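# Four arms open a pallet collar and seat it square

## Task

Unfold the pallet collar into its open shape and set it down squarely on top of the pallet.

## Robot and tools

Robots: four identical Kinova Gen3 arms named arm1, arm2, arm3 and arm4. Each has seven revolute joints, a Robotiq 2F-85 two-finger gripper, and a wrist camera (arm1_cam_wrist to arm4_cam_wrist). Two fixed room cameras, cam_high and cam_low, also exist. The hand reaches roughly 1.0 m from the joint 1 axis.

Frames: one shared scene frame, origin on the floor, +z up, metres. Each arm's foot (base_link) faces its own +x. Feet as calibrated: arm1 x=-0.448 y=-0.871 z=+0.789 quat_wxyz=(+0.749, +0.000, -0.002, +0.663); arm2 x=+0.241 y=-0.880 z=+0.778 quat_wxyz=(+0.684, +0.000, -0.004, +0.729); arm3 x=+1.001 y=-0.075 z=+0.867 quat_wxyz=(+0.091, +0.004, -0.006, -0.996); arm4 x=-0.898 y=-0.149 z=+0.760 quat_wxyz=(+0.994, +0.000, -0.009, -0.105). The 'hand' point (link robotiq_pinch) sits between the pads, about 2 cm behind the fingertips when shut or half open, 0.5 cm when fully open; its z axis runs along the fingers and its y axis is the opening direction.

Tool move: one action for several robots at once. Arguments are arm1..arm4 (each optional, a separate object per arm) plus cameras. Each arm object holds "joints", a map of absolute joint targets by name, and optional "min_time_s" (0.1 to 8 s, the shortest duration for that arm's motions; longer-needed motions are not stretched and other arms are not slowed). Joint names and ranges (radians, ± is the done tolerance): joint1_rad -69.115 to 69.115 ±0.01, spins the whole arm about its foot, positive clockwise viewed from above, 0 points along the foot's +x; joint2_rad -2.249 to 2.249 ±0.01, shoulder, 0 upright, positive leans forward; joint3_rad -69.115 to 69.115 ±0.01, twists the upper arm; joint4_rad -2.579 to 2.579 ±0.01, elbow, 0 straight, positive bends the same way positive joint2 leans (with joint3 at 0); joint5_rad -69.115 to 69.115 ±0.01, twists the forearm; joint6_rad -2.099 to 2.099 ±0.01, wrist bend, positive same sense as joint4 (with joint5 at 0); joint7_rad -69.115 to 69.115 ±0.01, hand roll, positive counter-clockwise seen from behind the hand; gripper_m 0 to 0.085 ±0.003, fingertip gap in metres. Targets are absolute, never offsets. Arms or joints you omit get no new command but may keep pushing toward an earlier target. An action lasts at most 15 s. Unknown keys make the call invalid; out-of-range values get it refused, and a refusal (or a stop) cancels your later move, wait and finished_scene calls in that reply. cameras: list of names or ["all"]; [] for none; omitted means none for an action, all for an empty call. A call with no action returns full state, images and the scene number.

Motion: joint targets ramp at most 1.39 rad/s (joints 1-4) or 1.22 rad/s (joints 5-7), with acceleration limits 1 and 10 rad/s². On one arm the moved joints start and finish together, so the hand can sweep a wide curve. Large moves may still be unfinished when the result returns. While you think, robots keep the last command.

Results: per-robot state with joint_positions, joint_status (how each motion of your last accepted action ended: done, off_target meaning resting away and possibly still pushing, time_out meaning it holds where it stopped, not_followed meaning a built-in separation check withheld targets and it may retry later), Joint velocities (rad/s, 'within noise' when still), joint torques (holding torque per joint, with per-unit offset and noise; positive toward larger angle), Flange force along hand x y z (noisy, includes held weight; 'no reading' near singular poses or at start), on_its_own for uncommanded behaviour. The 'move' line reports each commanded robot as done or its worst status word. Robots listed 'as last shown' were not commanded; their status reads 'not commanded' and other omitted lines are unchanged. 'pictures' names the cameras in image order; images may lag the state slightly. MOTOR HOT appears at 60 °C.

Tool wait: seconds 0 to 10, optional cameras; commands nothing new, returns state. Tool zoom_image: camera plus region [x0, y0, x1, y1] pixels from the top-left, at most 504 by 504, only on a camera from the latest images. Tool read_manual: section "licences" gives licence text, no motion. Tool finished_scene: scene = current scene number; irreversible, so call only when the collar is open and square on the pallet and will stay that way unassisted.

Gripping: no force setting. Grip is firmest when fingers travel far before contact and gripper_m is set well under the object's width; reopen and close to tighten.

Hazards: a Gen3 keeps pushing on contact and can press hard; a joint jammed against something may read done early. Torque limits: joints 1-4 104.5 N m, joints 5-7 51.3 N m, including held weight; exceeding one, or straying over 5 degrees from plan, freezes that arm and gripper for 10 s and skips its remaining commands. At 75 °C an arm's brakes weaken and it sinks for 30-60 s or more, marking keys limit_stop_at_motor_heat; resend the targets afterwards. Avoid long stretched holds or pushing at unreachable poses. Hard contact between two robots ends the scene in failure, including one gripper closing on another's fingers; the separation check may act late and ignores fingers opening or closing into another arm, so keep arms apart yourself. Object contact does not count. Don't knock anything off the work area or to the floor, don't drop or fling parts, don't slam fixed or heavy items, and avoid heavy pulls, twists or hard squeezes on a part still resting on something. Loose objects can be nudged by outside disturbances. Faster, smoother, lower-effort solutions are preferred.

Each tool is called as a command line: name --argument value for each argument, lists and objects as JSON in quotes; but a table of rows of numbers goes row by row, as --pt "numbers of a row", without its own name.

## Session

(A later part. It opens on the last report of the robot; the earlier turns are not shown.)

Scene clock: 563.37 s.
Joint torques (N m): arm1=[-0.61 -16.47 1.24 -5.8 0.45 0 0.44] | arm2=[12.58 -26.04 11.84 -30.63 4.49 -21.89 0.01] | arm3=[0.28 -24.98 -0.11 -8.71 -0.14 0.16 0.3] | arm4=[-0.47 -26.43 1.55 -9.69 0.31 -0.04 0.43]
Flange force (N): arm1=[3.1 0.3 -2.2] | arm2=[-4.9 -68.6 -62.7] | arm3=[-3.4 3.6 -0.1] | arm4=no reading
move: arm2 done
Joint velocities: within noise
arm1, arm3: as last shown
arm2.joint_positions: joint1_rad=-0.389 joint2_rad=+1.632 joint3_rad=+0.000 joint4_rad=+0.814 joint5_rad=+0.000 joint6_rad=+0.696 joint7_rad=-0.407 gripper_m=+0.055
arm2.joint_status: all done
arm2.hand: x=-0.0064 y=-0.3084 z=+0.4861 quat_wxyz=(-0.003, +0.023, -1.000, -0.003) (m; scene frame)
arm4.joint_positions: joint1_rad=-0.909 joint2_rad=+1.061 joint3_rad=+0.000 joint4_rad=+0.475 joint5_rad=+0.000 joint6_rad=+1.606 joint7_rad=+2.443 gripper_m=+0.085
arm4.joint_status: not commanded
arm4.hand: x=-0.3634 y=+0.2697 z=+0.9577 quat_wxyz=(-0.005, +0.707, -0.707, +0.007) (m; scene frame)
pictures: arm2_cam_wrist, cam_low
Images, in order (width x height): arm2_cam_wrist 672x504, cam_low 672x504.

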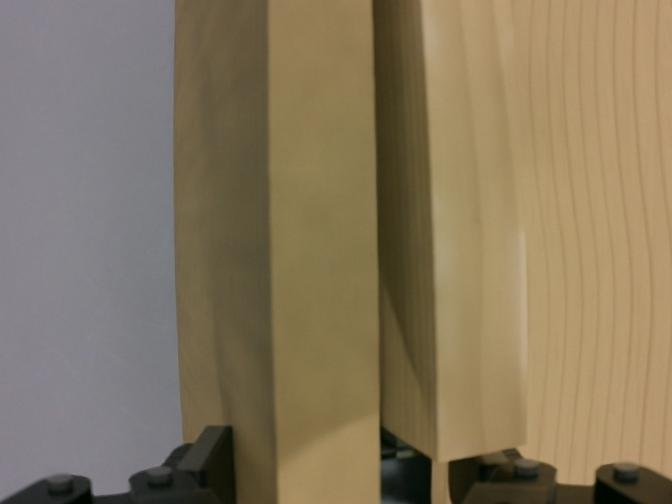

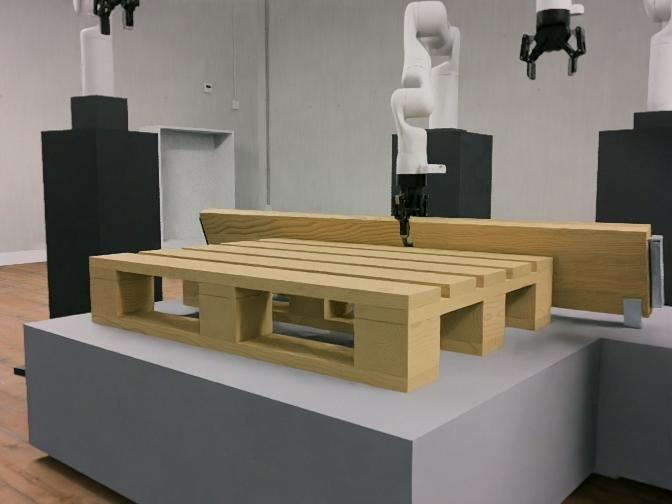

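move --arm2 '{"joints": {"joint1_rad": -0.404, "joint2_rad": 1.5543, "joint4_rad": 0.9729, "joint6_rad": 0.6144, "joint7_rad": -0.4224}, "min_time_s": 1.0}'

move --arm2 '{"joints": {"joint1_rad": -0.4274, "joint2_rad": 1.5051, "joint4_rad": 1.1213, "joint6_rad": 0.5152, "joint7_rad": -0.4458}, "min_time_s": 1.5}' --cameras '["arm2_cam_wrist", "cam_high", "cam_low"]'

Scene clock: 578.87 s.
Joint torques (N m): arm1=[-0.59 -16.5 1.26 -5.82 0.47 0 0.47] | arm2=[0.7 -24.36 0.26 -3.9 -0.36 0.53 0.14] | arm3=[0.25 -25.01 -0.12 -8.72 -0.11 0.18 0.33] | arm4=[-0.39 -26.4 1.59 -9.69 0.27 -0.02 0.51]
Flange force (N): arm1=[3.1 0.4 -2.2] | arm2=[2.3 2.5 0.7] | arm3=[-3.4 3.7 0.0] | arm4=no reading
move: arm2 done
Joint velocities: within noise
arm1, arm3: as last shown
arm2.joint_positions: joint1_rad=-0.404 joint2_rad=+1.554 joint3_rad=+0.000 joint4_rad=+0.973 joint5_rad=+0.000 joint6_rad=+0.614 joint7_rad=-0.422 gripper_m=+0.055
arm2.joint_status: all done
arm2.hand: x=-0.0065 y=-0.3298 z=+0.5030 quat_wxyz=(-0.003, +0.022, -1.000, -0.003) (m; scene frame)
arm4.joint_positions: joint1_rad=-0.909 joint2_rad=+1.061 joint3_rad=+0.000 joint4_rad=+0.475 joint5_rad=+0.000 joint6_rad=+1.606 joint7_rad=+2.443 gripper_m=+0.085
arm4.joint_status: not commanded
arm4.hand: x=-0.3634 y=+0.2697 z=+0.9577 quat_wxyz=(-0.005, +0.707, -0.707, +0.007) (m; scene frame)
pictures: none

Scene clock: 580.67 s.
Joint torques (N m): arm1=[-0.62 -16.46 1.26 -5.77 0.45 -0.01 0.49] | arm2=[1.26 -24.85 0.77 -4.37 -0.15 -0.22 0.13] | arm3=[0.26 -24.96 -0.1 -8.75 -0.14 0.18 0.32] | arm4=[-0.43 -26.41 1.58 -9.68 0.27 -0.03 0.5]
Flange force (N): arm1=[3.0 0.4 -2.3] | arm2=[2.5 0.2 0.8] | arm3=[-3.5 3.9 0.0] | arm4=no reading
move: arm2 done
Joint velocities: within noise
arm1, arm3: as last shown
arm2.joint_positions: joint1_rad=-0.427 joint2_rad=+1.505 joint3_rad=+0.000 joint4_rad=+1.121 joint5_rad=+0.000 joint6_rad=+0.515 joint7_rad=-0.446 gripper_m=+0.055
arm2.joint_status: all done
arm2.hand: x=-0.0065 y=-0.3598 z=+0.5068 quat_wxyz=(-0.003, +0.022, -1.000, -0.003) (m; scene frame)
arm4.joint_positions: joint1_rad=-0.909 joint2_rad=+1.061 joint3_rad=+0.000 joint4_rad=+0.475 joint5_rad=+0.000 joint6_rad=+1.606 joint7_rad=+2.443 gripper_m=+0.085
arm4.joint_status: not commanded
arm4.hand: x=-0.3634 y=+0.2697 z=+0.9577 quat_wxyz=(-0.005, +0.707, -0.707, +0.007) (m; scene frame)
pictures: arm2_cam_wrist, cam_high, cam_low
Images, in order (width x height): arm2_cam_wrist 672x504, cam_high 672x504, cam_low 672x504.

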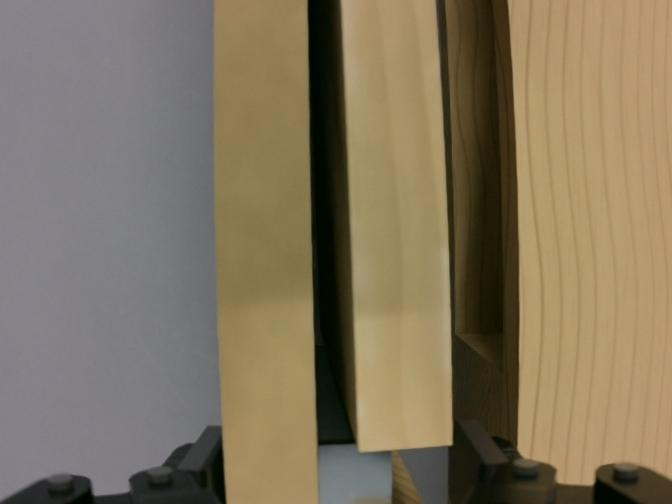

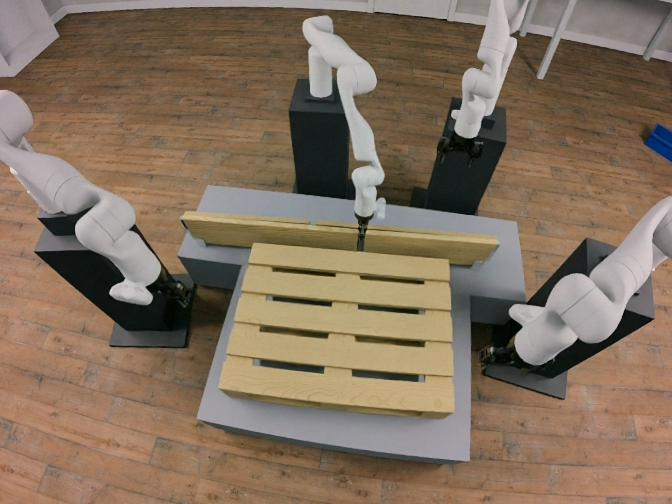

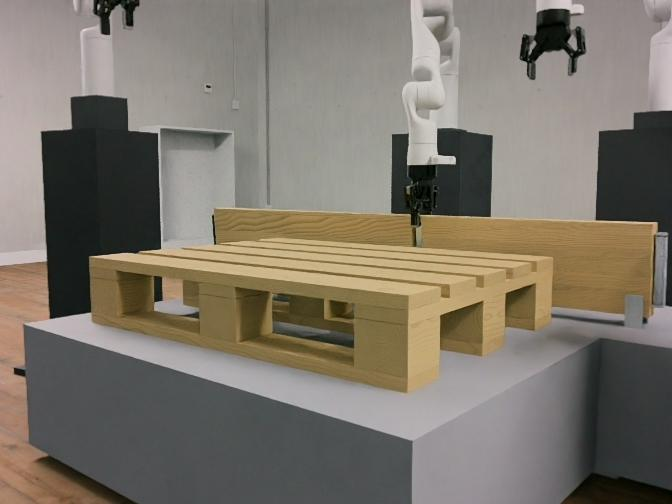

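move --arm2 '{"joints": {"joint1_rad": -0.4376, "joint2_rad": 1.4735, "joint4_rad": 1.2078, "joint6_rad": 0.4603, "joint7_rad": -0.4454}, "min_time_s": 1.0}'

move --arm2 '{"joints": {"gripper_m": 0.03}}' --cameras '["arm2_cam_wrist"]'

Scene clock: 629.60 s.
Joint torques (N m): arm1=[-0.61 -16.45 1.25 -5.79 0.47 -0.01 0.47] | arm2=[1.06 -23.81 0.6 -3.45 -0.18 0.05 0.11] | arm3=[0.27 -24.99 -0.1 -8.72 -0.13 0.16 0.32] | arm4=[-0.57 -26.4 1.6 -9.72 0.27 -0.03 0.55]
Flange force (N): arm1=[3.1 0.4 -2.3] | arm2=[2.4 0.9 0.6] | arm3=[-3.4 3.6 -0.1] | arm4=no reading
move: arm2 done
Joint velocities: within noise
arm1, arm3: as last shown
arm2.joint_positions: joint1_rad=-0.438 joint2_rad=+1.474 joint3_rad=+0.000 joint4_rad=+1.208 joint5_rad=+0.000 joint6_rad=+0.460 joint7_rad=-0.445 gripper_m=+0.055
arm2.joint_status: all done
arm2.hand: x=-0.0039 y=-0.3767 z=+0.5119 quat_wxyz=(-0.003, +0.028, -1.000, -0.003) (m; scene frame)
arm4.joint_positions: joint1_rad=-0.909 joint2_rad=+1.061 joint3_rad=+0.000 joint4_rad=+0.475 joint5_rad=+0.000 joint6_rad=+1.606 joint7_rad=+2.443 gripper_m=+0.085
arm4.joint_status: not commanded
arm4.hand: x=-0.3634 y=+0.2697 z=+0.9577 quat_wxyz=(-0.005, +0.707, -0.707, +0.007) (m; scene frame)
pictures: none

Scene clock: 630.37 s.
Joint torques (N m): arm1=[-0.59 -16.46 1.24 -5.8 0.47 0 0.48] | arm2=[0.71 -16.41 0.09 -4.8 -0.36 -2.32 0.08] | arm3=[0.27 -25.02 -0.13 -8.71 -0.14 0.18 0.31] | arm4=[-0.43 -26.41 1.56 -9.75 0.27 -0.03 0.46]
Flange force (N): arm1=[3.1 0.5 -2.3] | arm2=[-0.8 -4.7 -19.7] | arm3=[-3.4 3.6 0.0] | arm4=no reading
move: arm2 off_target
Joint velocities: within noise
arm1.joint_positions: joint1_rad=+0.161 joint2_rad=+0.645 joint3_rad=+0.000 joint4_rad=+1.837 joint5_rad=+0.000 joint6_rad=+0.659 joint7_rad=+1.853 gripper_m=+0.085
arm1.joint_status: not commanded
arm1.hand: x=-0.2997 y=-0.4500 z=+0.8516 quat_wxyz=(-0.002, +0.707, -0.707, +0.000) (m; scene frame)
arm2.joint_positions: joint1_rad=-0.438 joint2_rad=+1.473 joint3_rad=+0.000 joint4_rad=+1.208 joint5_rad=+0.000 joint6_rad=+0.460 joint7_rad=-0.445 gripper_m=+0.036
arm2.joint_status: gripper_m off_target (ended at +0.036, target +0.030)
arm2.hand: x=-0.0040 y=-0.3767 z=+0.5119 quat_wxyz=(-0.003, +0.028, -1.000, -0.003) (m; scene frame)
arm3.joint_positions: joint1_rad=+0.613 joint2_rad=+1.015 joint3_rad=+0.000 joint4_rad=+0.921 joint5_rad=+0.000 joint6_rad=+1.205 joint7_rad=+3.573 gripper_m=+0.085
arm3.joint_status: not commanded
arm3.hand: x=+0.4192 y=+0.2204 z=+0.9420 quat_wxyz=(-0.007, -0.707, -0.707, +0.001) (m; scene frame)
arm4.joint_positions: joint1_rad=-0.909 joint2_rad=+1.061 joint3_rad=+0.000 joint4_rad=+0.475 joint5_rad=+0.000 joint6_rad=+1.606 joint7_rad=+2.443 gripper_m=+0.085
arm4.joint_status: not commanded
arm4.hand: x=-0.3634 y=+0.2697 z=+0.9577 quat_wxyz=(-0.005, +0.707, -0.707, +0.007) (m; scene frame)
pictures: arm2_cam_wrist
Images, in order (width x height): arm2_cam_wrist 672x504.

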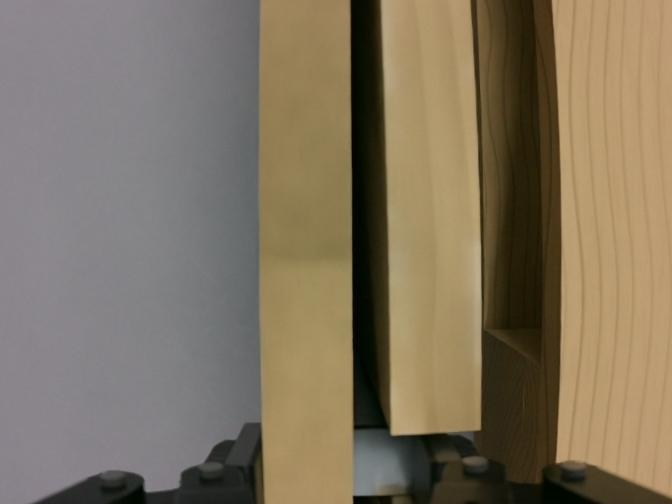

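move --arm2 '{"joints": {"gripper_m": 0.055}}'

zoom_image --camera "arm2_cam_wrist" --region '[240, 380, 500, 504]'

zoom_image --camera "cam_low" --region '[370, 170, 470, 260]'

Scene clock: 644.53 s.
Joint torques (N m): arm1=[-0.61 -16.46 1.24 -5.81 0.45 -0.01 0.48] | arm2=[1.13 -23.78 0.69 -3.42 -0.16 0.03 0.11] | arm3=[0.26 -24.98 -0.09 -8.73 -0.16 0.19 0.31] | arm4=[-0.57 -26.36 1.56 -9.74 0.28 -0.01 0.48]
Flange force (N): arm1=[3.1 0.4 -2.3] | arm2=[2.6 1.0 0.6] | arm3=[-3.5 3.8 0.0] | arm4=no reading
move: arm2 done
Joint velocities: within noise
arm1, arm3: as last shown
arm2.joint_positions: joint1_rad=-0.438 joint2_rad=+1.474 joint3_rad=+0.000 joint4_rad=+1.208 joint5_rad=+0.000 joint6_rad=+0.460 joint7_rad=-0.445 gripper_m=+0.055
arm2.joint_status: all done
arm2.hand: x=-0.0039 y=-0.3767 z=+0.5119 quat_wxyz=(-0.003, +0.028, -1.000, -0.003) (m; scene frame)
arm4.joint_positions: joint1_rad=-0.909 joint2_rad=+1.061 joint3_rad=+0.000 joint4_rad=+0.475 joint5_rad=+0.000 joint6_rad=+1.606 joint7_rad=+2.443 gripper_m=+0.085
arm4.joint_status: not commanded
arm4.hand: x=-0.3634 y=+0.2697 z=+0.9577 quat_wxyz=(-0.005, +0.707, -0.707, +0.007) (m; scene frame)
pictures: none

Scaled by 1.938.
This view is cut from an older image: the scene may have changed since it was taken.

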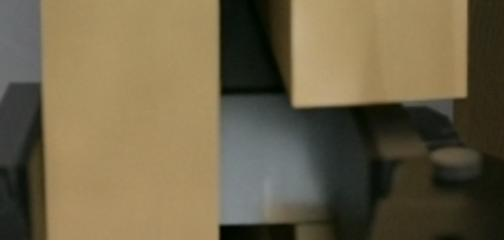

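This scene's latest camera images include none from cam_low. They are from: arm2_cam_wrist. cam_low's image comes with the result of a call that names it in "cameras".

move --arm2 '{"joints": {"joint1_rad": -0.4444, "joint2_rad": 1.443, "joint4_rad": 1.2575, "joint6_rad": 0.4411, "joint7_rad": -0.4522}, "min_time_s": 0.8}'

move --arm2 '{"joints": {"gripper_m": 0.01}}' --cameras '["arm2_cam_wrist"]'

Scene clock: 658.20 s.
Joint torques (N m): arm1=[-0.56 -16.46 1.25 -5.81 0.44 0 0.47] | arm2=[1.19 -23.57 0.65 -3.34 -0.14 0.06 0.16] | arm3=[0.29 -25.02 -0.09 -8.72 -0.13 0.17 0.33] | arm4=[-0.46 -26.46 1.65 -9.64 0.25 -0.04 0.48]
Flange force (N): arm1=[3.1 0.5 -2.3] | arm2=[2.6 0.5 0.4] | arm3=[-3.5 3.6 0.0] | arm4=no reading
move: arm2 done
Joint velocities: within noise
arm1, arm3: as last shown
arm2.joint_positions: joint1_rad=-0.444 joint2_rad=+1.443 joint3_rad=+0.000 joint4_rad=+1.258 joint5_rad=+0.000 joint6_rad=+0.441 joint7_rad=-0.452 gripper_m=+0.055
arm2.joint_status: all done
arm2.hand: x=-0.0040 y=-0.3845 z=+0.5220 quat_wxyz=(-0.003, +0.028, -1.000, -0.003) (m; scene frame)
arm4.joint_positions: joint1_rad=-0.909 joint2_rad=+1.061 joint3_rad=+0.000 joint4_rad=+0.475 joint5_rad=+0.000 joint6_rad=+1.606 joint7_rad=+2.443 gripper_m=+0.085
arm4.joint_status: not commanded
arm4.hand: x=-0.3634 y=+0.2697 z=+0.9577 quat_wxyz=(-0.005, +0.707, -0.707, +0.007) (m; scene frame)
pictures: none

Scene clock: 659.03 s.
Joint torques (N m): arm1=[-0.62 -16.47 1.23 -5.8 0.48 -0.01 0.45] | arm2=[0.76 -22.48 0.69 -4.98 0.25 -1.49 0.43] | arm3=[0.24 -24.92 -0.13 -8.72 -0.15 0.19 0.33] | arm4=[-0.42 -26.46 1.57 -9.78 0.27 0 0.48]
Flange force (N): arm1=[3.1 0.3 -2.3] | arm2=[1.1 -2.4 -5.7] | arm3=[-3.5 3.9 -0.1] | arm4=no reading
move: arm2 off_target
Joint velocities: within noise
arm1, arm3: as last shown
arm2.joint_positions: joint1_rad=-0.444 joint2_rad=+1.443 joint3_rad=+0.000 joint4_rad=+1.258 joint5_rad=+0.000 joint6_rad=+0.441 joint7_rad=-0.452 gripper_m=+0.018
arm2.joint_status: gripper_m off_target (ended at +0.018, target +0.010)
arm2.hand: x=-0.0041 y=-0.3844 z=+0.5221 quat_wxyz=(-0.003, +0.028, -1.000, -0.003) (m; scene frame)
arm4.joint_positions: joint1_rad=-0.909 joint2_rad=+1.061 joint3_rad=+0.000 joint4_rad=+0.475 joint5_rad=+0.000 joint6_rad=+1.606 joint7_rad=+2.443 gripper_m=+0.085
arm4.joint_status: not commanded
arm4.hand: x=-0.3634 y=+0.2697 z=+0.9577 quat_wxyz=(-0.005, +0.707, -0.707, +0.007) (m; scene frame)
pictures: arm2_cam_wrist
Images, in order (width x height): arm2_cam_wrist 672x504.

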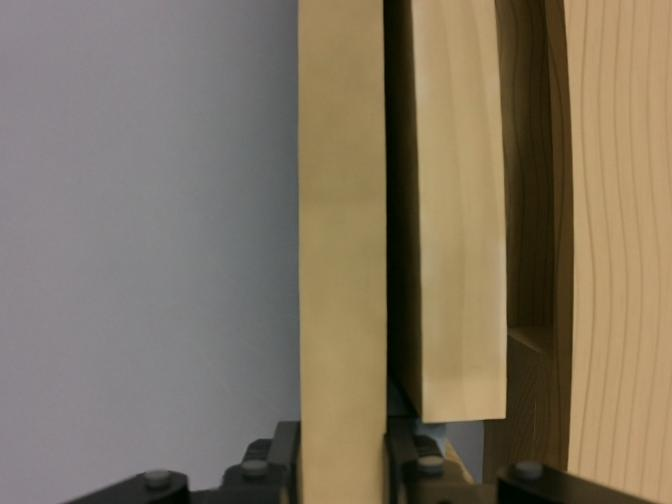

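move --arm2 '{"joints": {"joint1_rad": -0.4927, "joint2_rad": 1.3966, "joint4_rad": 1.484, "joint6_rad": 0.261, "joint7_rad": -0.5006}, "min_time_s": 2.0}' --cameras '["arm2_cam_wrist", "cam_high", "cam_low"]'

Scene clock: 675.77 s.
Joint torques (N m): arm1=[-0.58 -16.48 1.24 -5.79 0.46 -0.02 0.5] | arm2=[-0.89 -12.95 -1.85 5.5 0.35 3.95 0.97] | arm3=[0.26 -25.01 -0.09 -8.77 -0.13 0.2 0.32] | arm4=[-0.56 -26.48 1.59 -9.72 0.29 -0.01 0.49]
Flange force (N): arm1=[2.9 0.5 -2.3] | arm2=[4.8 10.1 -5.3] | arm3=[-3.6 4.0 0.1] | arm4=no reading
move: arm2 done
Joint velocities: within noise
arm1, arm3: as last shown
arm2.joint_positions: joint1_rad=-0.493 joint2_rad=+1.397 joint3_rad=+0.000 joint4_rad=+1.484 joint5_rad=+0.000 joint6_rad=+0.261 joint7_rad=-0.501 gripper_m=+0.018
arm2.joint_status: all done
arm2.hand: x=+0.0020 y=-0.4446 z=+0.5215 quat_wxyz=(-0.003, +0.028, -1.000, -0.003) (m; scene frame)
arm4.joint_positions: joint1_rad=-0.909 joint2_rad=+1.061 joint3_rad=+0.000 joint4_rad=+0.475 joint5_rad=+0.000 joint6_rad=+1.606 joint7_rad=+2.443 gripper_m=+0.085
arm4.joint_status: not commanded
arm4.hand: x=-0.3634 y=+0.2697 z=+0.9577 quat_wxyz=(-0.005, +0.707, -0.707, +0.007) (m; scene frame)
pictures: arm2_cam_wrist, cam_high, cam_low
Images, in order (width x height): arm2_cam_wrist 672x504, cam_high 672x504, cam_low 672x504.

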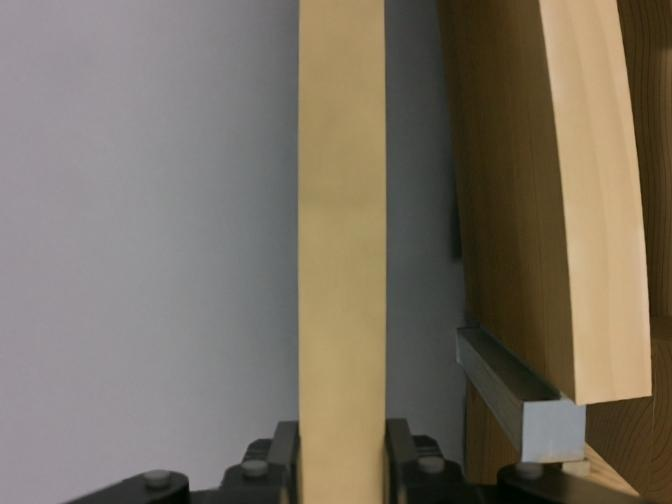

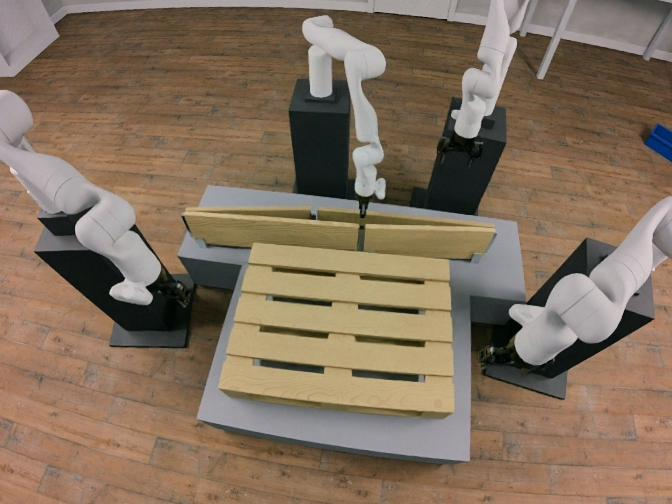

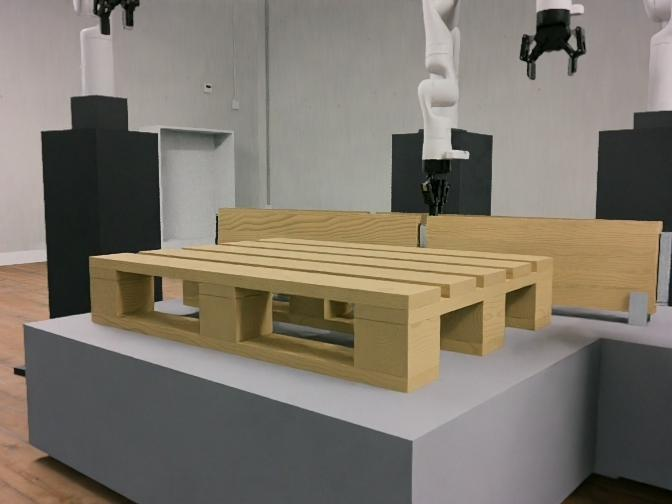

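move --arm2 '{"joints": {"joint1_rad": -0.5522, "joint2_rad": 1.3738, "joint4_rad": 1.6767, "joint6_rad": 0.0911, "joint7_rad": -0.5601}, "min_time_s": 2.0}'

move --arm2 '{"joints": {"joint1_rad": -0.6283, "joint2_rad": 1.3802, "joint4_rad": 1.921, "joint6_rad": -0.1596, "joint7_rad": -0.6362}, "min_time_s": 2.5}' --cameras '["arm1_cam_wrist", "arm2_cam_wrist", "cam_high", "cam_low"]'

Scene clock: 682.80 s.
Joint torques (N m): arm1=[-0.59 -16.47 1.22 -5.82 0.47 -0.03 0.48] | arm2=[-2.76 -12.02 -4.69 6.07 0.37 3.59 0.92] | arm3=[0.26 -24.95 -0.11 -8.76 -0.14 0.16 0.3] | arm4=[-0.46 -26.41 1.61 -9.75 0.28 -0.08 0.53]
Flange force (N): arm1=[3.1 0.5 -2.3] | arm2=[0.9 11.1 -6.0] | arm3=[-3.5 4.0 -0.1] | arm4=no reading
move: arm2 done
Joint velocities: within noise
arm1, arm3: as last shown
arm2.joint_positions: joint1_rad=-0.552 joint2_rad=+1.374 joint3_rad=+0.000 joint4_rad=+1.677 joint5_rad=+0.000 joint6_rad=+0.091 joint7_rad=-0.560 gripper_m=+0.018
arm2.joint_status: all done
arm2.hand: x=+0.0079 y=-0.5040 z=+0.5213 quat_wxyz=(-0.003, +0.028, -1.000, -0.003) (m; scene frame)
arm4.joint_positions: joint1_rad=-0.909 joint2_rad=+1.061 joint3_rad=+0.000 joint4_rad=+0.475 joint5_rad=+0.000 joint6_rad=+1.606 joint7_rad=+2.443 gripper_m=+0.085
arm4.joint_status: not commanded
arm4.hand: x=-0.3634 y=+0.2697 z=+0.9577 quat_wxyz=(-0.005, +0.707, -0.707, +0.007) (m; scene frame)
pictures: none

Scene clock: 685.60 s.
Joint torques (N m): arm1=[-0.58 -16.49 1.23 -5.82 0.46 0 0.46] | arm2=[-2.3 -11.07 -3.83 7.02 1.69 3.02 1.5] | arm3=[0.24 -25 -0.12 -8.76 -0.15 0.19 0.3] | arm4=[-0.5 -26.41 1.61 -9.69 0.27 0.02 0.46]
Flange force (N): arm1=[3.1 0.4 -2.2] | arm2=[2.6 9.4 -5.9] | arm3=[-3.5 3.9 0.1] | arm4=no reading
move: arm2 done
Joint velocities: within noise
arm1, arm3: as last shown
arm2.joint_positions: joint1_rad=-0.628 joint2_rad=+1.380 joint3_rad=+0.000 joint4_rad=+1.921 joint5_rad=+0.000 joint6_rad=-0.160 joint7_rad=-0.636 gripper_m=+0.018
arm2.joint_status: all done
arm2.hand: x=+0.0299 y=-0.5830 z=+0.5210 quat_wxyz=(-0.003, +0.028, -1.000, -0.003) (m; scene frame)
arm4.joint_positions: joint1_rad=-0.909 joint2_rad=+1.061 joint3_rad=+0.000 joint4_rad=+0.475 joint5_rad=+0.000 joint6_rad=+1.606 joint7_rad=+2.443 gripper_m=+0.085
arm4.joint_status: not commanded
arm4.hand: x=-0.3634 y=+0.2697 z=+0.9577 quat_wxyz=(-0.005, +0.707, -0.707, +0.007) (m; scene frame)
pictures: arm1_cam_wrist, arm2_cam_wrist, cam_high, cam_low
Images, in order (width x height): arm1_cam_wrist 672x504, arm2_cam_wrist 672x504, cam_high 672x504, cam_low 672x504.

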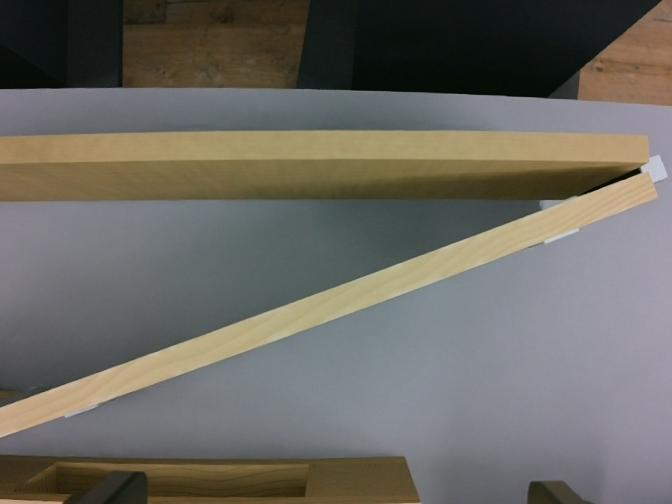

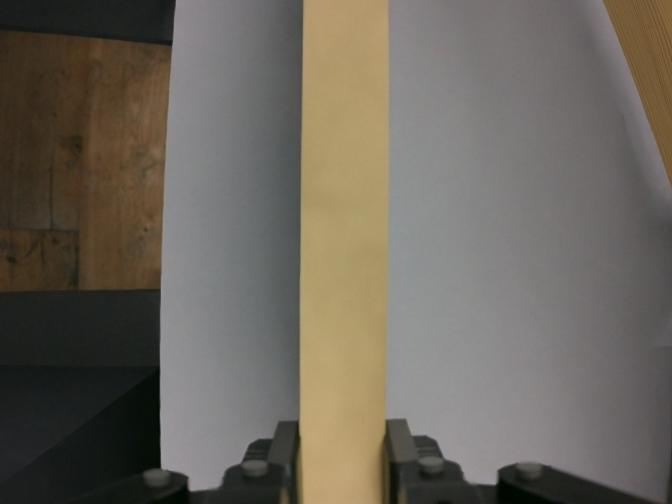

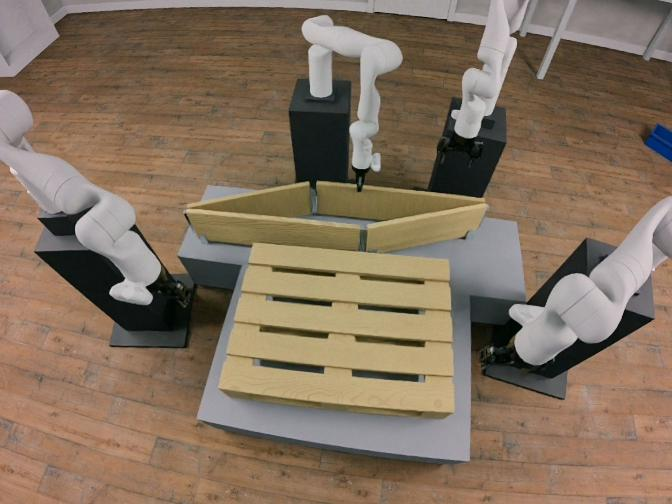

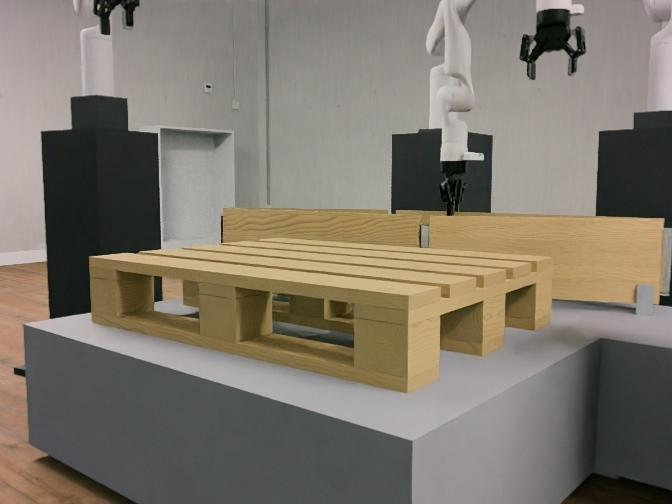

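move --arm1 '{"joints": {"joint1_rad": -0.328, "joint2_rad": -0.328, "joint4_rad": 1.554, "joint6_rad": 2.052}}' --arm3 '{"joints": {"joint1_rad": -0.5061, "joint2_rad": 1.1408, "joint4_rad": 1.4379, "joint6_rad": 0.5629, "joint7_rad": 1.237}}'

move --arm4 '{"joints": {"joint1_rad": 0.3189, "joint2_rad": 1.205, "joint4_rad": 0.9561, "joint6_rad": 0.9805, "joint7_rad": 2.454}}' --cameras '["arm3_cam_wrist", "arm4_cam_wrist", "cam_high"]'

Scene clock: 731.20 s.
Joint torques (N m): arm1=[-0.67 -1.2 0.79 -8.43 0.48 0.38 0.46] | arm2=[-2.42 -12.17 -3.92 6.94 1.7 2.95 1.54] | arm3=[0.12 -22.33 -0.25 -5.28 -0.19 0.21 0.32] | arm4=[-0.51 -26.4 1.52 -9.8 0.25 0.04 0.52]
Flange force (N): arm1=[-0.3 5.6 1.7] | arm2=[2.2 9.2 -3.3] | arm3=[3.9 0.5 -1.8] | arm4=no reading
move: arm1 done; arm3 done
Joint velocities: within noise
arm1.joint_positions: joint1_rad=-0.328 joint2_rad=-0.328 joint3_rad=+0.000 joint4_rad=+1.554 joint5_rad=+0.000 joint6_rad=+2.052 joint7_rad=+1.853 gripper_m=+0.085
arm1.joint_status: all done
arm1.hand: x=-0.4486 y=-0.7517 z=+1.2702 quat_wxyz=(+0.048, +0.855, -0.514, +0.047) (m; scene frame)
arm2: as last shown
arm2.hand: x=+0.0299 y=-0.5829 z=+0.5211 quat_wxyz=(-0.003, +0.028, -1.000, -0.003) (m; scene frame)
arm3.joint_positions: joint1_rad=-0.506 joint2_rad=+1.141 joint3_rad=+0.000 joint4_rad=+1.438 joint5_rad=+0.000 joint6_rad=+0.563 joint7_rad=+1.237 gripper_m=+0.085
arm3.joint_status: all done
arm3.hand: x=+0.5612 y=-0.4066 z=+0.7499 quat_wxyz=(-0.006, -0.984, -0.176, -0.003) (m; scene frame)
arm4.joint_positions: joint1_rad=-0.909 joint2_rad=+1.061 joint3_rad=+0.000 joint4_rad=+0.475 joint5_rad=+0.000 joint6_rad=+1.606 joint7_rad=+2.443 gripper_m=+0.085
arm4.joint_status: not commanded
arm4.hand: x=-0.3634 y=+0.2697 z=+0.9577 quat_wxyz=(-0.005, +0.707, -0.707, +0.007) (m; scene frame)
pictures: none

Scene clock: 733.73 s.
Joint torques (N m): arm1=[-0.67 -1.23 0.8 -8.39 0.46 0.38 0.48] | arm2=[-2.41 -12.18 -3.9 6.97 1.71 2.93 1.53] | arm3=[0.09 -22.32 -0.24 -5.29 -0.18 0.18 0.32] | arm4=[-0.94 -26.22 1.56 -8.38 0.21 -0.06 0.51]
Flange force (N): arm1=[-0.4 5.6 1.6] | arm2=[2.3 9.3 -3.2] | arm3=[3.9 0.5 -1.8] | arm4=[3.7 3.6 -0.5]
move: arm4 done
Joint velocities: within noise
arm1, arm2, arm3: as last shown
arm4.joint_positions: joint1_rad=+0.319 joint2_rad=+1.205 joint3_rad=+0.000 joint4_rad=+0.956 joint5_rad=+0.000 joint6_rad=+0.980 joint7_rad=+2.454 gripper_m=+0.085
arm4.joint_status: all done
arm4.hand: x=-0.3456 y=-0.5015 z=+0.7188 quat_wxyz=(-0.008, +0.176, -0.984, +0.003) (m; scene frame)
pictures: arm3_cam_wrist, arm4_cam_wrist, cam_high
Images, in order (width x height): arm3_cam_wrist 672x504, arm4_cam_wrist 672x504, cam_high 672x504.

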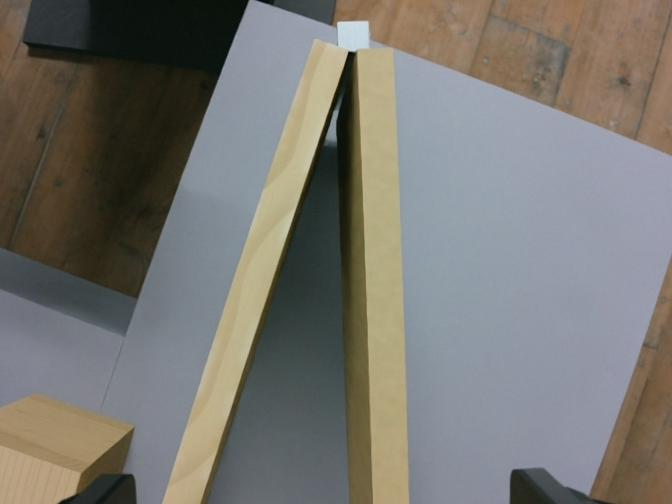

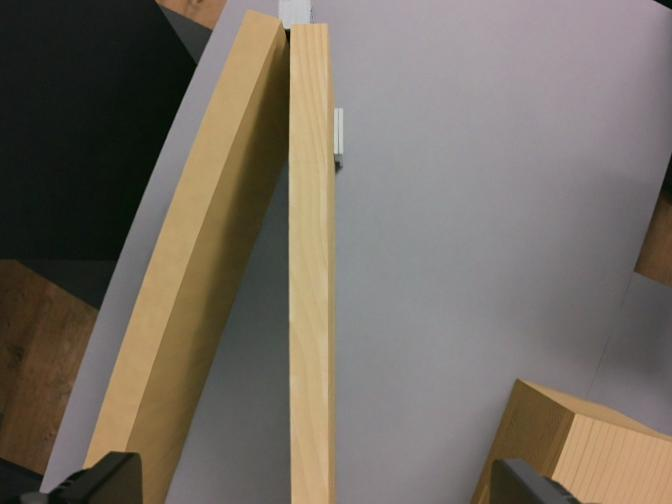

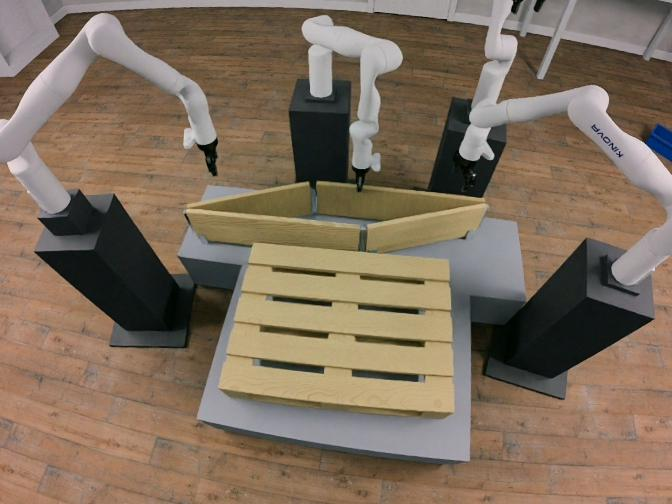

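move --arm3 '{"joints": {"joint1_rad": -0.5657, "joint2_rad": 1.4749, "joint4_rad": 1.1999, "joint6_rad": 0.4668, "joint7_rad": 1.1954}}' --arm4 '{"joints": {"joint1_rad": 0.3135, "joint2_rad": 1.4355, "joint4_rad": 0.8252, "joint6_rad": 0.8809, "joint7_rad": 2.4665}}' --cameras '["arm3_cam_wrist", "arm4_cam_wrist"]'

Scene clock: 800.57 s.
Joint torques (N m): arm1=[-0.67 -1.2 0.8 -8.41 0.47 0.37 0.48] | arm2=[-2.43 -12.17 -3.9 6.93 1.66 2.94 1.52] | arm3=[0.13 -23.41 -0.2 -4.61 -0.18 0.2 0.3] | arm4=[-1.07 -26.76 1.54 -7.82 0.26 -0.08 0.52]
Flange force (N): arm1=[-0.3 5.6 1.7] | arm2=[2.1 9.2 -3.3] | arm3=[4.3 0.2 -2.8] | arm4=[4.2 4.0 -1.9]
move: arm3 done; arm4 done
Joint velocities: within noise
arm1, arm2: as last shown
arm3.joint_positions: joint1_rad=-0.566 joint2_rad=+1.475 joint3_rad=+0.000 joint4_rad=+1.200 joint5_rad=+0.000 joint6_rad=+0.467 joint7_rad=+1.195 gripper_m=+0.085
arm3.joint_status: all done
arm3.hand: x=+0.5755 y=-0.4407 z=+0.6004 quat_wxyz=(-0.006, -0.983, -0.185, -0.003) (m; scene frame)
arm4.joint_positions: joint1_rad=+0.314 joint2_rad=+1.435 joint3_rad=+0.000 joint4_rad=+0.825 joint5_rad=+0.000 joint6_rad=+0.881 joint7_rad=+2.467 gripper_m=+0.085
arm4.joint_status: all done
arm4.hand: x=-0.3372 y=-0.5015 z=+0.6001 quat_wxyz=(-0.008, +0.185, -0.983, +0.003) (m; scene frame)
pictures: arm3_cam_wrist, arm4_cam_wrist
Images, in order (width x height): arm3_cam_wrist 672x504, arm4_cam_wrist 672x504.

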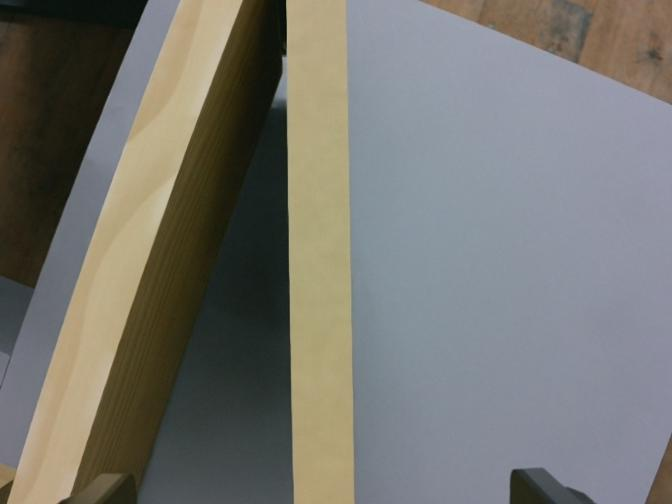

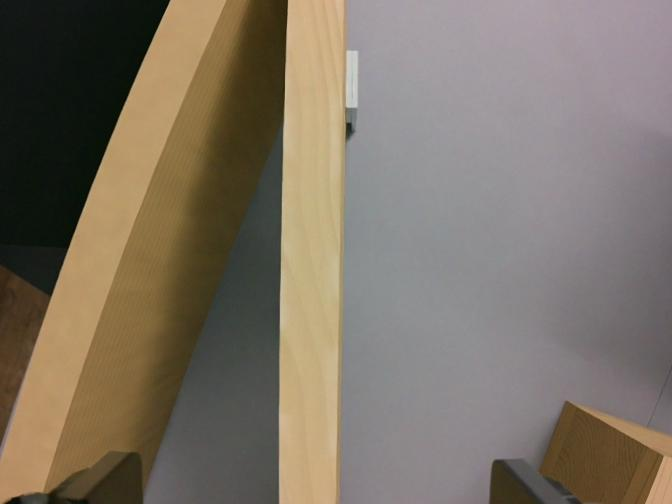

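move --arm3 '{"joints": {"joint1_rad": -0.5657, "joint2_rad": 1.7173, "joint4_rad": 0.9482, "joint6_rad": 0.4761, "joint7_rad": 1.1954}, "min_time_s": 1.5}' --arm4 '{"joints": {"joint1_rad": 0.3163, "joint2_rad": 1.6684, "joint4_rad": 0.6015, "joint6_rad": 0.8717, "joint7_rad": 2.4693}, "min_time_s": 1.5}'

move --arm3 '{"joints": {"gripper_m": 0.035}}' --arm4 '{"joints": {"gripper_m": 0.035}}' --cameras '["arm3_cam_wrist", "arm4_cam_wrist"]'

Scene clock: 820.17 s.
Joint torques (N m): arm1=[-0.65 -1.22 0.79 -8.41 0.47 0.37 0.47] | arm2=[-2.43 -12.18 -3.88 7 1.7 2.92 1.49] | arm3=[0.11 -23.33 -0.2 -4.68 -0.17 0.19 0.31] | arm4=[-1 -27.02 1.55 -7.86 0.24 -0.05 0.52]
Flange force (N): arm1=[-0.3 5.6 1.6] | arm2=[2.3 9.4 -3.2] | arm3=[4.9 0.0 -4.0] | arm4=[5.4 6.0 -3.4]
move: arm3 done; arm4 done
Joint velocities: within noise
arm1, arm2: as last shown
arm3.joint_positions: joint1_rad=-0.566 joint2_rad=+1.717 joint3_rad=+0.000 joint4_rad=+0.948 joint5_rad=+0.000 joint6_rad=+0.476 joint7_rad=+1.195 gripper_m=+0.085
arm3.joint_status: all done
arm3.hand: x=+0.5763 y=-0.4418 z=+0.5001 quat_wxyz=(-0.006, -0.983, -0.185, -0.003) (m; scene frame)
arm4.joint_positions: joint1_rad=+0.316 joint2_rad=+1.668 joint3_rad=+0.000 joint4_rad=+0.602 joint5_rad=+0.000 joint6_rad=+0.872 joint7_rad=+2.469 gripper_m=+0.085
arm4.joint_status: all done
arm4.hand: x=-0.3365 y=-0.5032 z=+0.5001 quat_wxyz=(-0.008, +0.185, -0.983, +0.003) (m; scene frame)
pictures: none

Scene clock: 821.10 s.
Joint torques (N m): arm1=[-0.65 -1.2 0.8 -8.41 0.49 0.36 0.48] | arm2=[-2.46 -12.23 -3.91 6.97 1.66 2.96 1.53] | arm3=[0.12 -23.33 -0.18 -4.64 -0.18 0.19 0.33] | arm4=[-1.03 -26.83 1.53 -7.68 0.24 -0.02 0.5]
Flange force (N): arm1=[-0.3 5.7 1.6] | arm2=[2.1 9.3 -3.1] | arm3=[4.7 0.1 -3.9] | arm4=[5.0 5.3 -3.3]
move: arm3 done; arm4 done
Joint velocities: within noise
arm1, arm2: as last shown
arm3.joint_positions: joint1_rad=-0.566 joint2_rad=+1.717 joint3_rad=+0.000 joint4_rad=+0.948 joint5_rad=+0.000 joint6_rad=+0.476 joint7_rad=+1.195 gripper_m=+0.035
arm3.joint_status: all done
arm3.hand: x=+0.5763 y=-0.4418 z=+0.5001 quat_wxyz=(-0.006, -0.983, -0.185, -0.003) (m; scene frame)
arm4.joint_positions: joint1_rad=+0.316 joint2_rad=+1.668 joint3_rad=+0.000 joint4_rad=+0.602 joint5_rad=+0.000 joint6_rad=+0.872 joint7_rad=+2.469 gripper_m=+0.035
arm4.joint_status: all done
arm4.hand: x=-0.3365 y=-0.5032 z=+0.5001 quat_wxyz=(-0.008, +0.185, -0.983, +0.003) (m; scene frame)
pictures: arm3_cam_wrist, arm4_cam_wrist
Images, in order (width x height): arm3_cam_wrist 672x504, arm4_cam_wrist 672x504.

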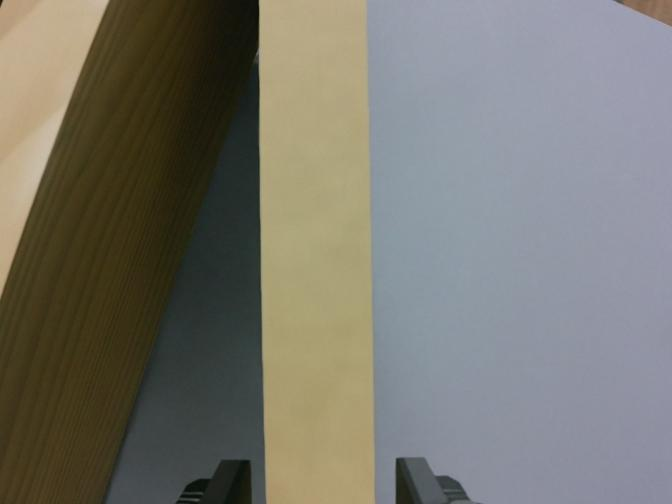

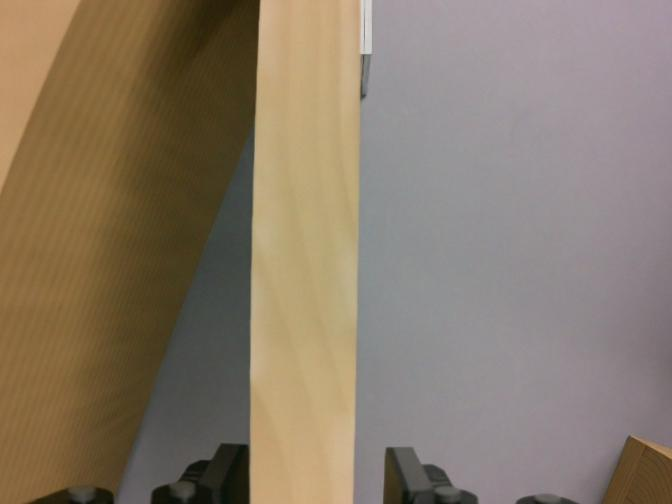

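move --arm4 '{"joints": {"joint1_rad": 0.3191, "joint2_rad": 1.6762, "joint4_rad": 0.5807, "joint6_rad": 0.8847, "joint7_rad": 2.4721}, "min_time_s": 0.5}'

move --arm3 '{"joints": {"gripper_m": 0.005}}' --arm4 '{"joints": {"gripper_m": 0.005}}' --cameras '["arm3_cam_wrist", "arm4_cam_wrist"]'

move --arm2 '{"joints": {"gripper_m": 0.055}}'

Scene clock: 831.53 s.
Joint torques (N m): arm1=[-0.67 -1.21 0.82 -8.41 0.48 0.39 0.47] | arm2=[-2.47 -12.12 -3.89 6.96 1.7 2.92 1.53] | arm3=[0.07 -23.32 -0.18 -4.64 -0.19 0.19 0.28] | arm4=[-1.01 -27.06 1.53 -7.86 0.24 -0.06 0.45]
Flange force (N): arm1=[-0.3 5.7 1.7] | arm2=[2.2 9.4 -3.4] | arm3=[4.7 -0.1 -3.9] | arm4=[5.2 5.6 -3.3]
move: arm4 done
Joint velocities: within noise
arm1, arm2, arm3: as last shown
arm4.joint_positions: joint1_rad=+0.319 joint2_rad=+1.676 joint3_rad=+0.000 joint4_rad=+0.581 joint5_rad=+0.000 joint6_rad=+0.885 joint7_rad=+2.472 gripper_m=+0.035
arm4.joint_status: all done
arm4.hand: x=-0.3355 y=-0.5059 z=+0.5000 quat_wxyz=(-0.008, +0.185, -0.983, +0.003) (m; scene frame)
pictures: none

Scene clock: 832.27 s.
Joint torques (N m): arm1=[-0.64 -1.21 0.81 -8.38 0.48 0.38 0.48] | arm2=[-1.93 -17.26 -2.06 0.06 1.55 -0.83 1.63] | arm3=[-1.74 -22.8 -3.5 -4.66 -1.62 -0.03 -0.18] | arm4=[-0.75 -24.06 1.65 -8.61 0.14 -2.21 -0.03]
Flange force (N): arm1=[-0.3 5.7 1.6] | arm2=[-1.7 0.1 -5.8] | arm3=[3.1 -3.8 -5.2] | arm4=[8.2 9.1 -12.7]
move: arm3 off_target; arm4 off_target
Joint velocities: within noise
arm1, arm2: as last shown
arm3.joint_positions: joint1_rad=-0.566 joint2_rad=+1.717 joint3_rad=+0.000 joint4_rad=+0.948 joint5_rad=+0.000 joint6_rad=+0.476 joint7_rad=+1.195 gripper_m=+0.019
arm3.joint_status: gripper_m off_target (ended at +0.019, target +0.005)
arm3.hand: x=+0.5763 y=-0.4418 z=+0.5001 quat_wxyz=(-0.006, -0.983, -0.185, -0.003) (m; scene frame)
arm4.joint_positions: joint1_rad=+0.319 joint2_rad=+1.676 joint3_rad=+0.000 joint4_rad=+0.581 joint5_rad=+0.000 joint6_rad=+0.885 joint7_rad=+2.472 gripper_m=+0.019
arm4.joint_status: gripper_m off_target (ended at +0.019, target +0.005)
arm4.hand: x=-0.3355 y=-0.5060 z=+0.5000 quat_wxyz=(-0.008, +0.185, -0.983, +0.003) (m; scene frame)
pictures: arm3_cam_wrist, arm4_cam_wrist
Images, in order (width x height): arm3_cam_wrist 672x504, arm4_cam_wrist 672x504.

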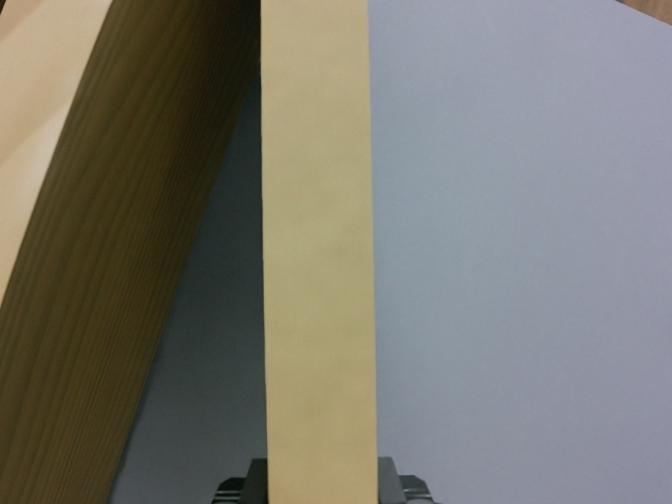

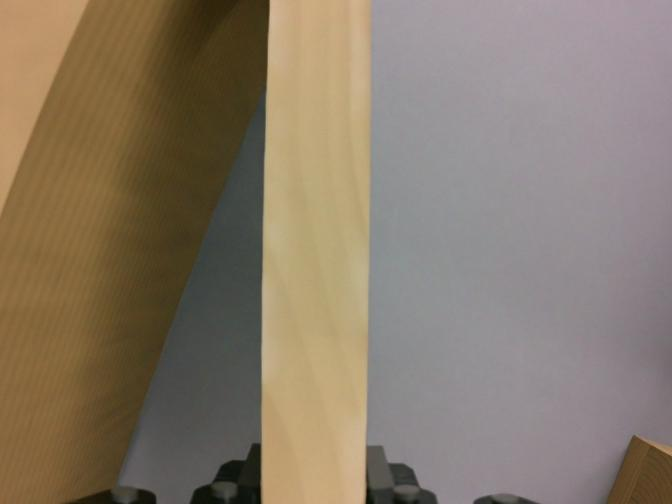

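Scene clock: 833.17 s.
Joint torques (N m): arm1=[-0.65 -1.23 0.78 -8.39 0.47 0.36 0.45] | arm2=[1.19 -18.34 0.61 2.08 -0.11 0.03 0.15] | arm3=[-2.04 -23.12 -3.62 -4.95 -1.56 -0.2 -0.15] | arm4=[-1.11 -23.88 1.45 -8.73 0.04 -2.43 -0.04]
Flange force (N): arm1=[-0.3 5.4 1.5] | arm2=[3.2 -0.3 1.2] | arm3=[3.4 -4.4 -5.2] | arm4=[8.9 9.0 -13.5]
move: arm2 done
Joint velocities: within noise
arm1, arm3, arm4: as last shown
arm2.joint_positions: joint1_rad=-0.628 joint2_rad=+1.380 joint3_rad=+0.000 joint4_rad=+1.921 joint5_rad=+0.000 joint6_rad=-0.160 joint7_rad=-0.636 gripper_m=+0.055
arm2.joint_status: all done
arm2.hand: x=+0.0299 y=-0.5829 z=+0.5211 quat_wxyz=(-0.003, +0.028, -1.000, -0.003) (m; scene frame)
arm4.hand: x=-0.3355 y=-0.5059 z=+0.5000 quat_wxyz=(-0.008, +0.185, -0.983, +0.003) (m; scene frame)
pictures: none

move --arm2 '{"joints": {"joint2_rad": 1.0415, "joint4_rad": 2.0999, "joint6_rad": 0.0}}'

move --arm2 '{"joints": {"joint1_rad": -0.153, "joint2_rad": -0.493, "joint4_rad": 1.477, "joint6_rad": 1.957, "joint7_rad": 0.3}}' --arm3 '{"joints": {"joint2_rad": 1.5687, "joint4_rad": 1.1129, "joint6_rad": 0.46}, "min_time_s": 2.0}' --arm4 '{"joints": {"joint1_rad": 0.3186, "joint2_rad": 1.5305, "joint4_rad": 0.7311, "joint6_rad": 0.88, "joint7_rad": 2.4716}, "min_time_s": 2.0}' --cameras '["arm3_cam_wrist", "arm4_cam_wrist", "cam_high", "cam_low"]'

Scene clock: 859.13 s.
Joint torques (N m): arm1=[-0.65 -1.22 0.79 -8.39 0.48 0.38 0.47] | arm2=[1.11 -17.42 0.62 0.56 -0.13 0.08 0.15] | arm3=[-2.03 -23.11 -3.56 -4.94 -1.56 -0.2 -0.15] | arm4=[-1.07 -23.83 1.46 -8.68 0.07 -2.39 -0.06]
Flange force (N): arm1=[-0.3 5.6 1.6] | arm2=[3.1 -0.6 0.7] | arm3=[3.4 -4.4 -5.2] | arm4=[8.8 9.0 -13.5]
move: arm2 done
Joint velocities: within noise
arm1.joint_positions: joint1_rad=-0.328 joint2_rad=-0.328 joint3_rad=+0.000 joint4_rad=+1.554 joint5_rad=+0.000 joint6_rad=+2.052 joint7_rad=+1.853 gripper_m=+0.085
arm1.joint_status: not commanded
arm1.hand: x=-0.4486 y=-0.7517 z=+1.2702 quat_wxyz=(+0.048, +0.855, -0.514, +0.047) (m; scene frame)
arm2.joint_positions: joint1_rad=-0.628 joint2_rad=+1.042 joint3_rad=+0.000 joint4_rad=+2.100 joint5_rad=+0.000 joint6_rad=+0.000 joint7_rad=-0.636 gripper_m=+0.055
arm2.joint_status: all done
arm2.hand: x=+0.0290 y=-0.5835 z=+0.6498 quat_wxyz=(-0.003, +0.028, -1.000, -0.003) (m; scene frame)
arm3, arm4: as last shown
pictures: none

Scene clock: 862.00 s.
Joint torques (N m): arm1=[-0.67 -1.24 0.8 -8.4 0.45 0.37 0.48] | arm2=[1 0.81 0.07 -7.63 -0.17 -0.51 0.11] | arm3=[-3.76 -36.78 -3.66 -5.27 -0.94 1.33 0.46] | arm4=[2.29 -42.19 4.13 -10.71 1.18 2.45 0.69]
Flange force (N): arm1=[-0.4 5.6 1.6] | arm2=[-0.6 1.9 -1.9] | arm3=[-5.9 -3.4 26.8] | arm4=[-4.4 1.4 26.6]
move: arm2 done; arm3 done; arm4 done
Joint velocities: within noise
arm1: as last shown
arm2.joint_positions: joint1_rad=-0.153 joint2_rad=-0.493 joint3_rad=+0.000 joint4_rad=+1.477 joint5_rad=+0.000 joint6_rad=+1.957 joint7_rad=+0.300 gripper_m=+0.055
arm2.joint_status: all done
arm2.hand: x=+0.2353 y=-0.7557 z=+1.3030 quat_wxyz=(-0.008, +0.254, -0.962, -0.102) (m; scene frame)
arm3.joint_positions: joint1_rad=-0.566 joint2_rad=+1.569 joint3_rad=+0.000 joint4_rad=+1.113 joint5_rad=+0.000 joint6_rad=+0.460 joint7_rad=+1.195 gripper_m=+0.019
arm3.joint_status: all done
arm3.hand: x=+0.5758 y=-0.4411 z=+0.5601 quat_wxyz=(-0.006, -0.983, -0.185, -0.003) (m; scene frame)
arm4.joint_positions: joint1_rad=+0.319 joint2_rad=+1.531 joint3_rad=+0.000 joint4_rad=+0.731 joint5_rad=+0.000 joint6_rad=+0.880 joint7_rad=+2.472 gripper_m=+0.019
arm4.joint_status: all done
arm4.hand: x=-0.3354 y=-0.5060 z=+0.5601 quat_wxyz=(-0.008, +0.185, -0.983, +0.003) (m; scene frame)
pictures: arm3_cam_wrist, arm4_cam_wrist, cam_high, cam_low
Images, in order (width x height): arm3_cam_wrist 672x504, arm4_cam_wrist 672x504, cam_high 672x504, cam_low 672x504.

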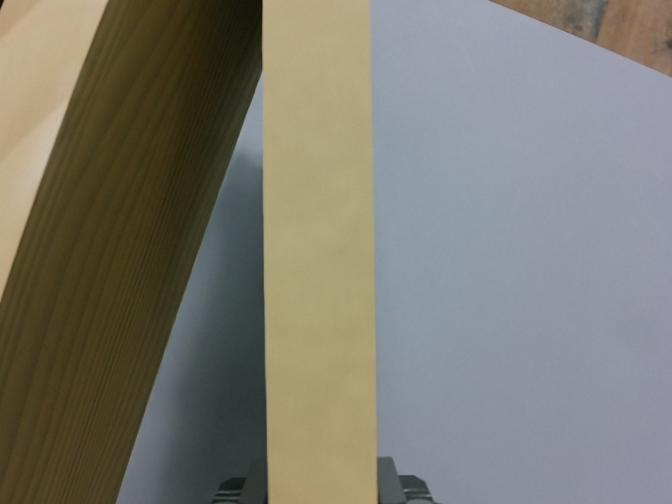

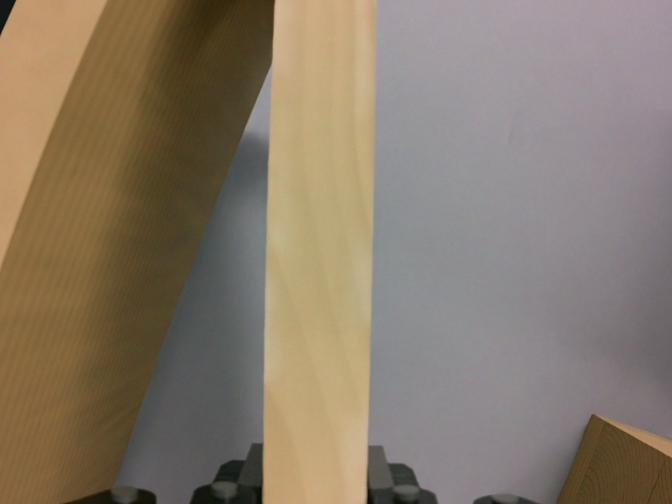

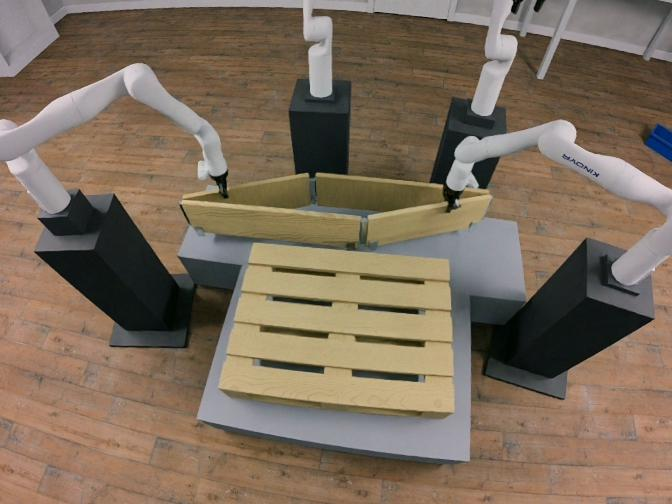

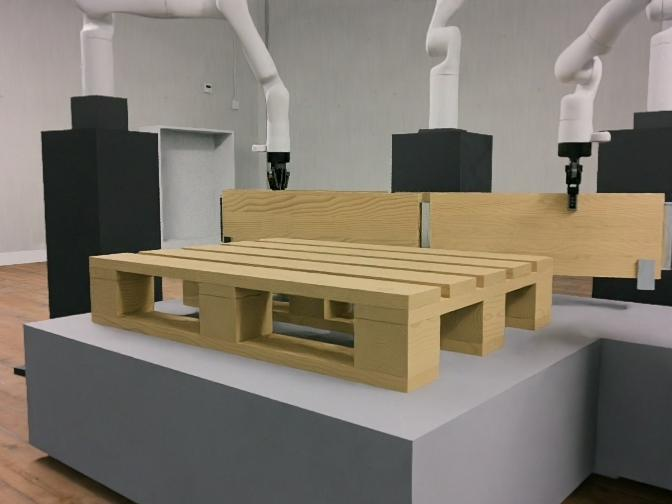

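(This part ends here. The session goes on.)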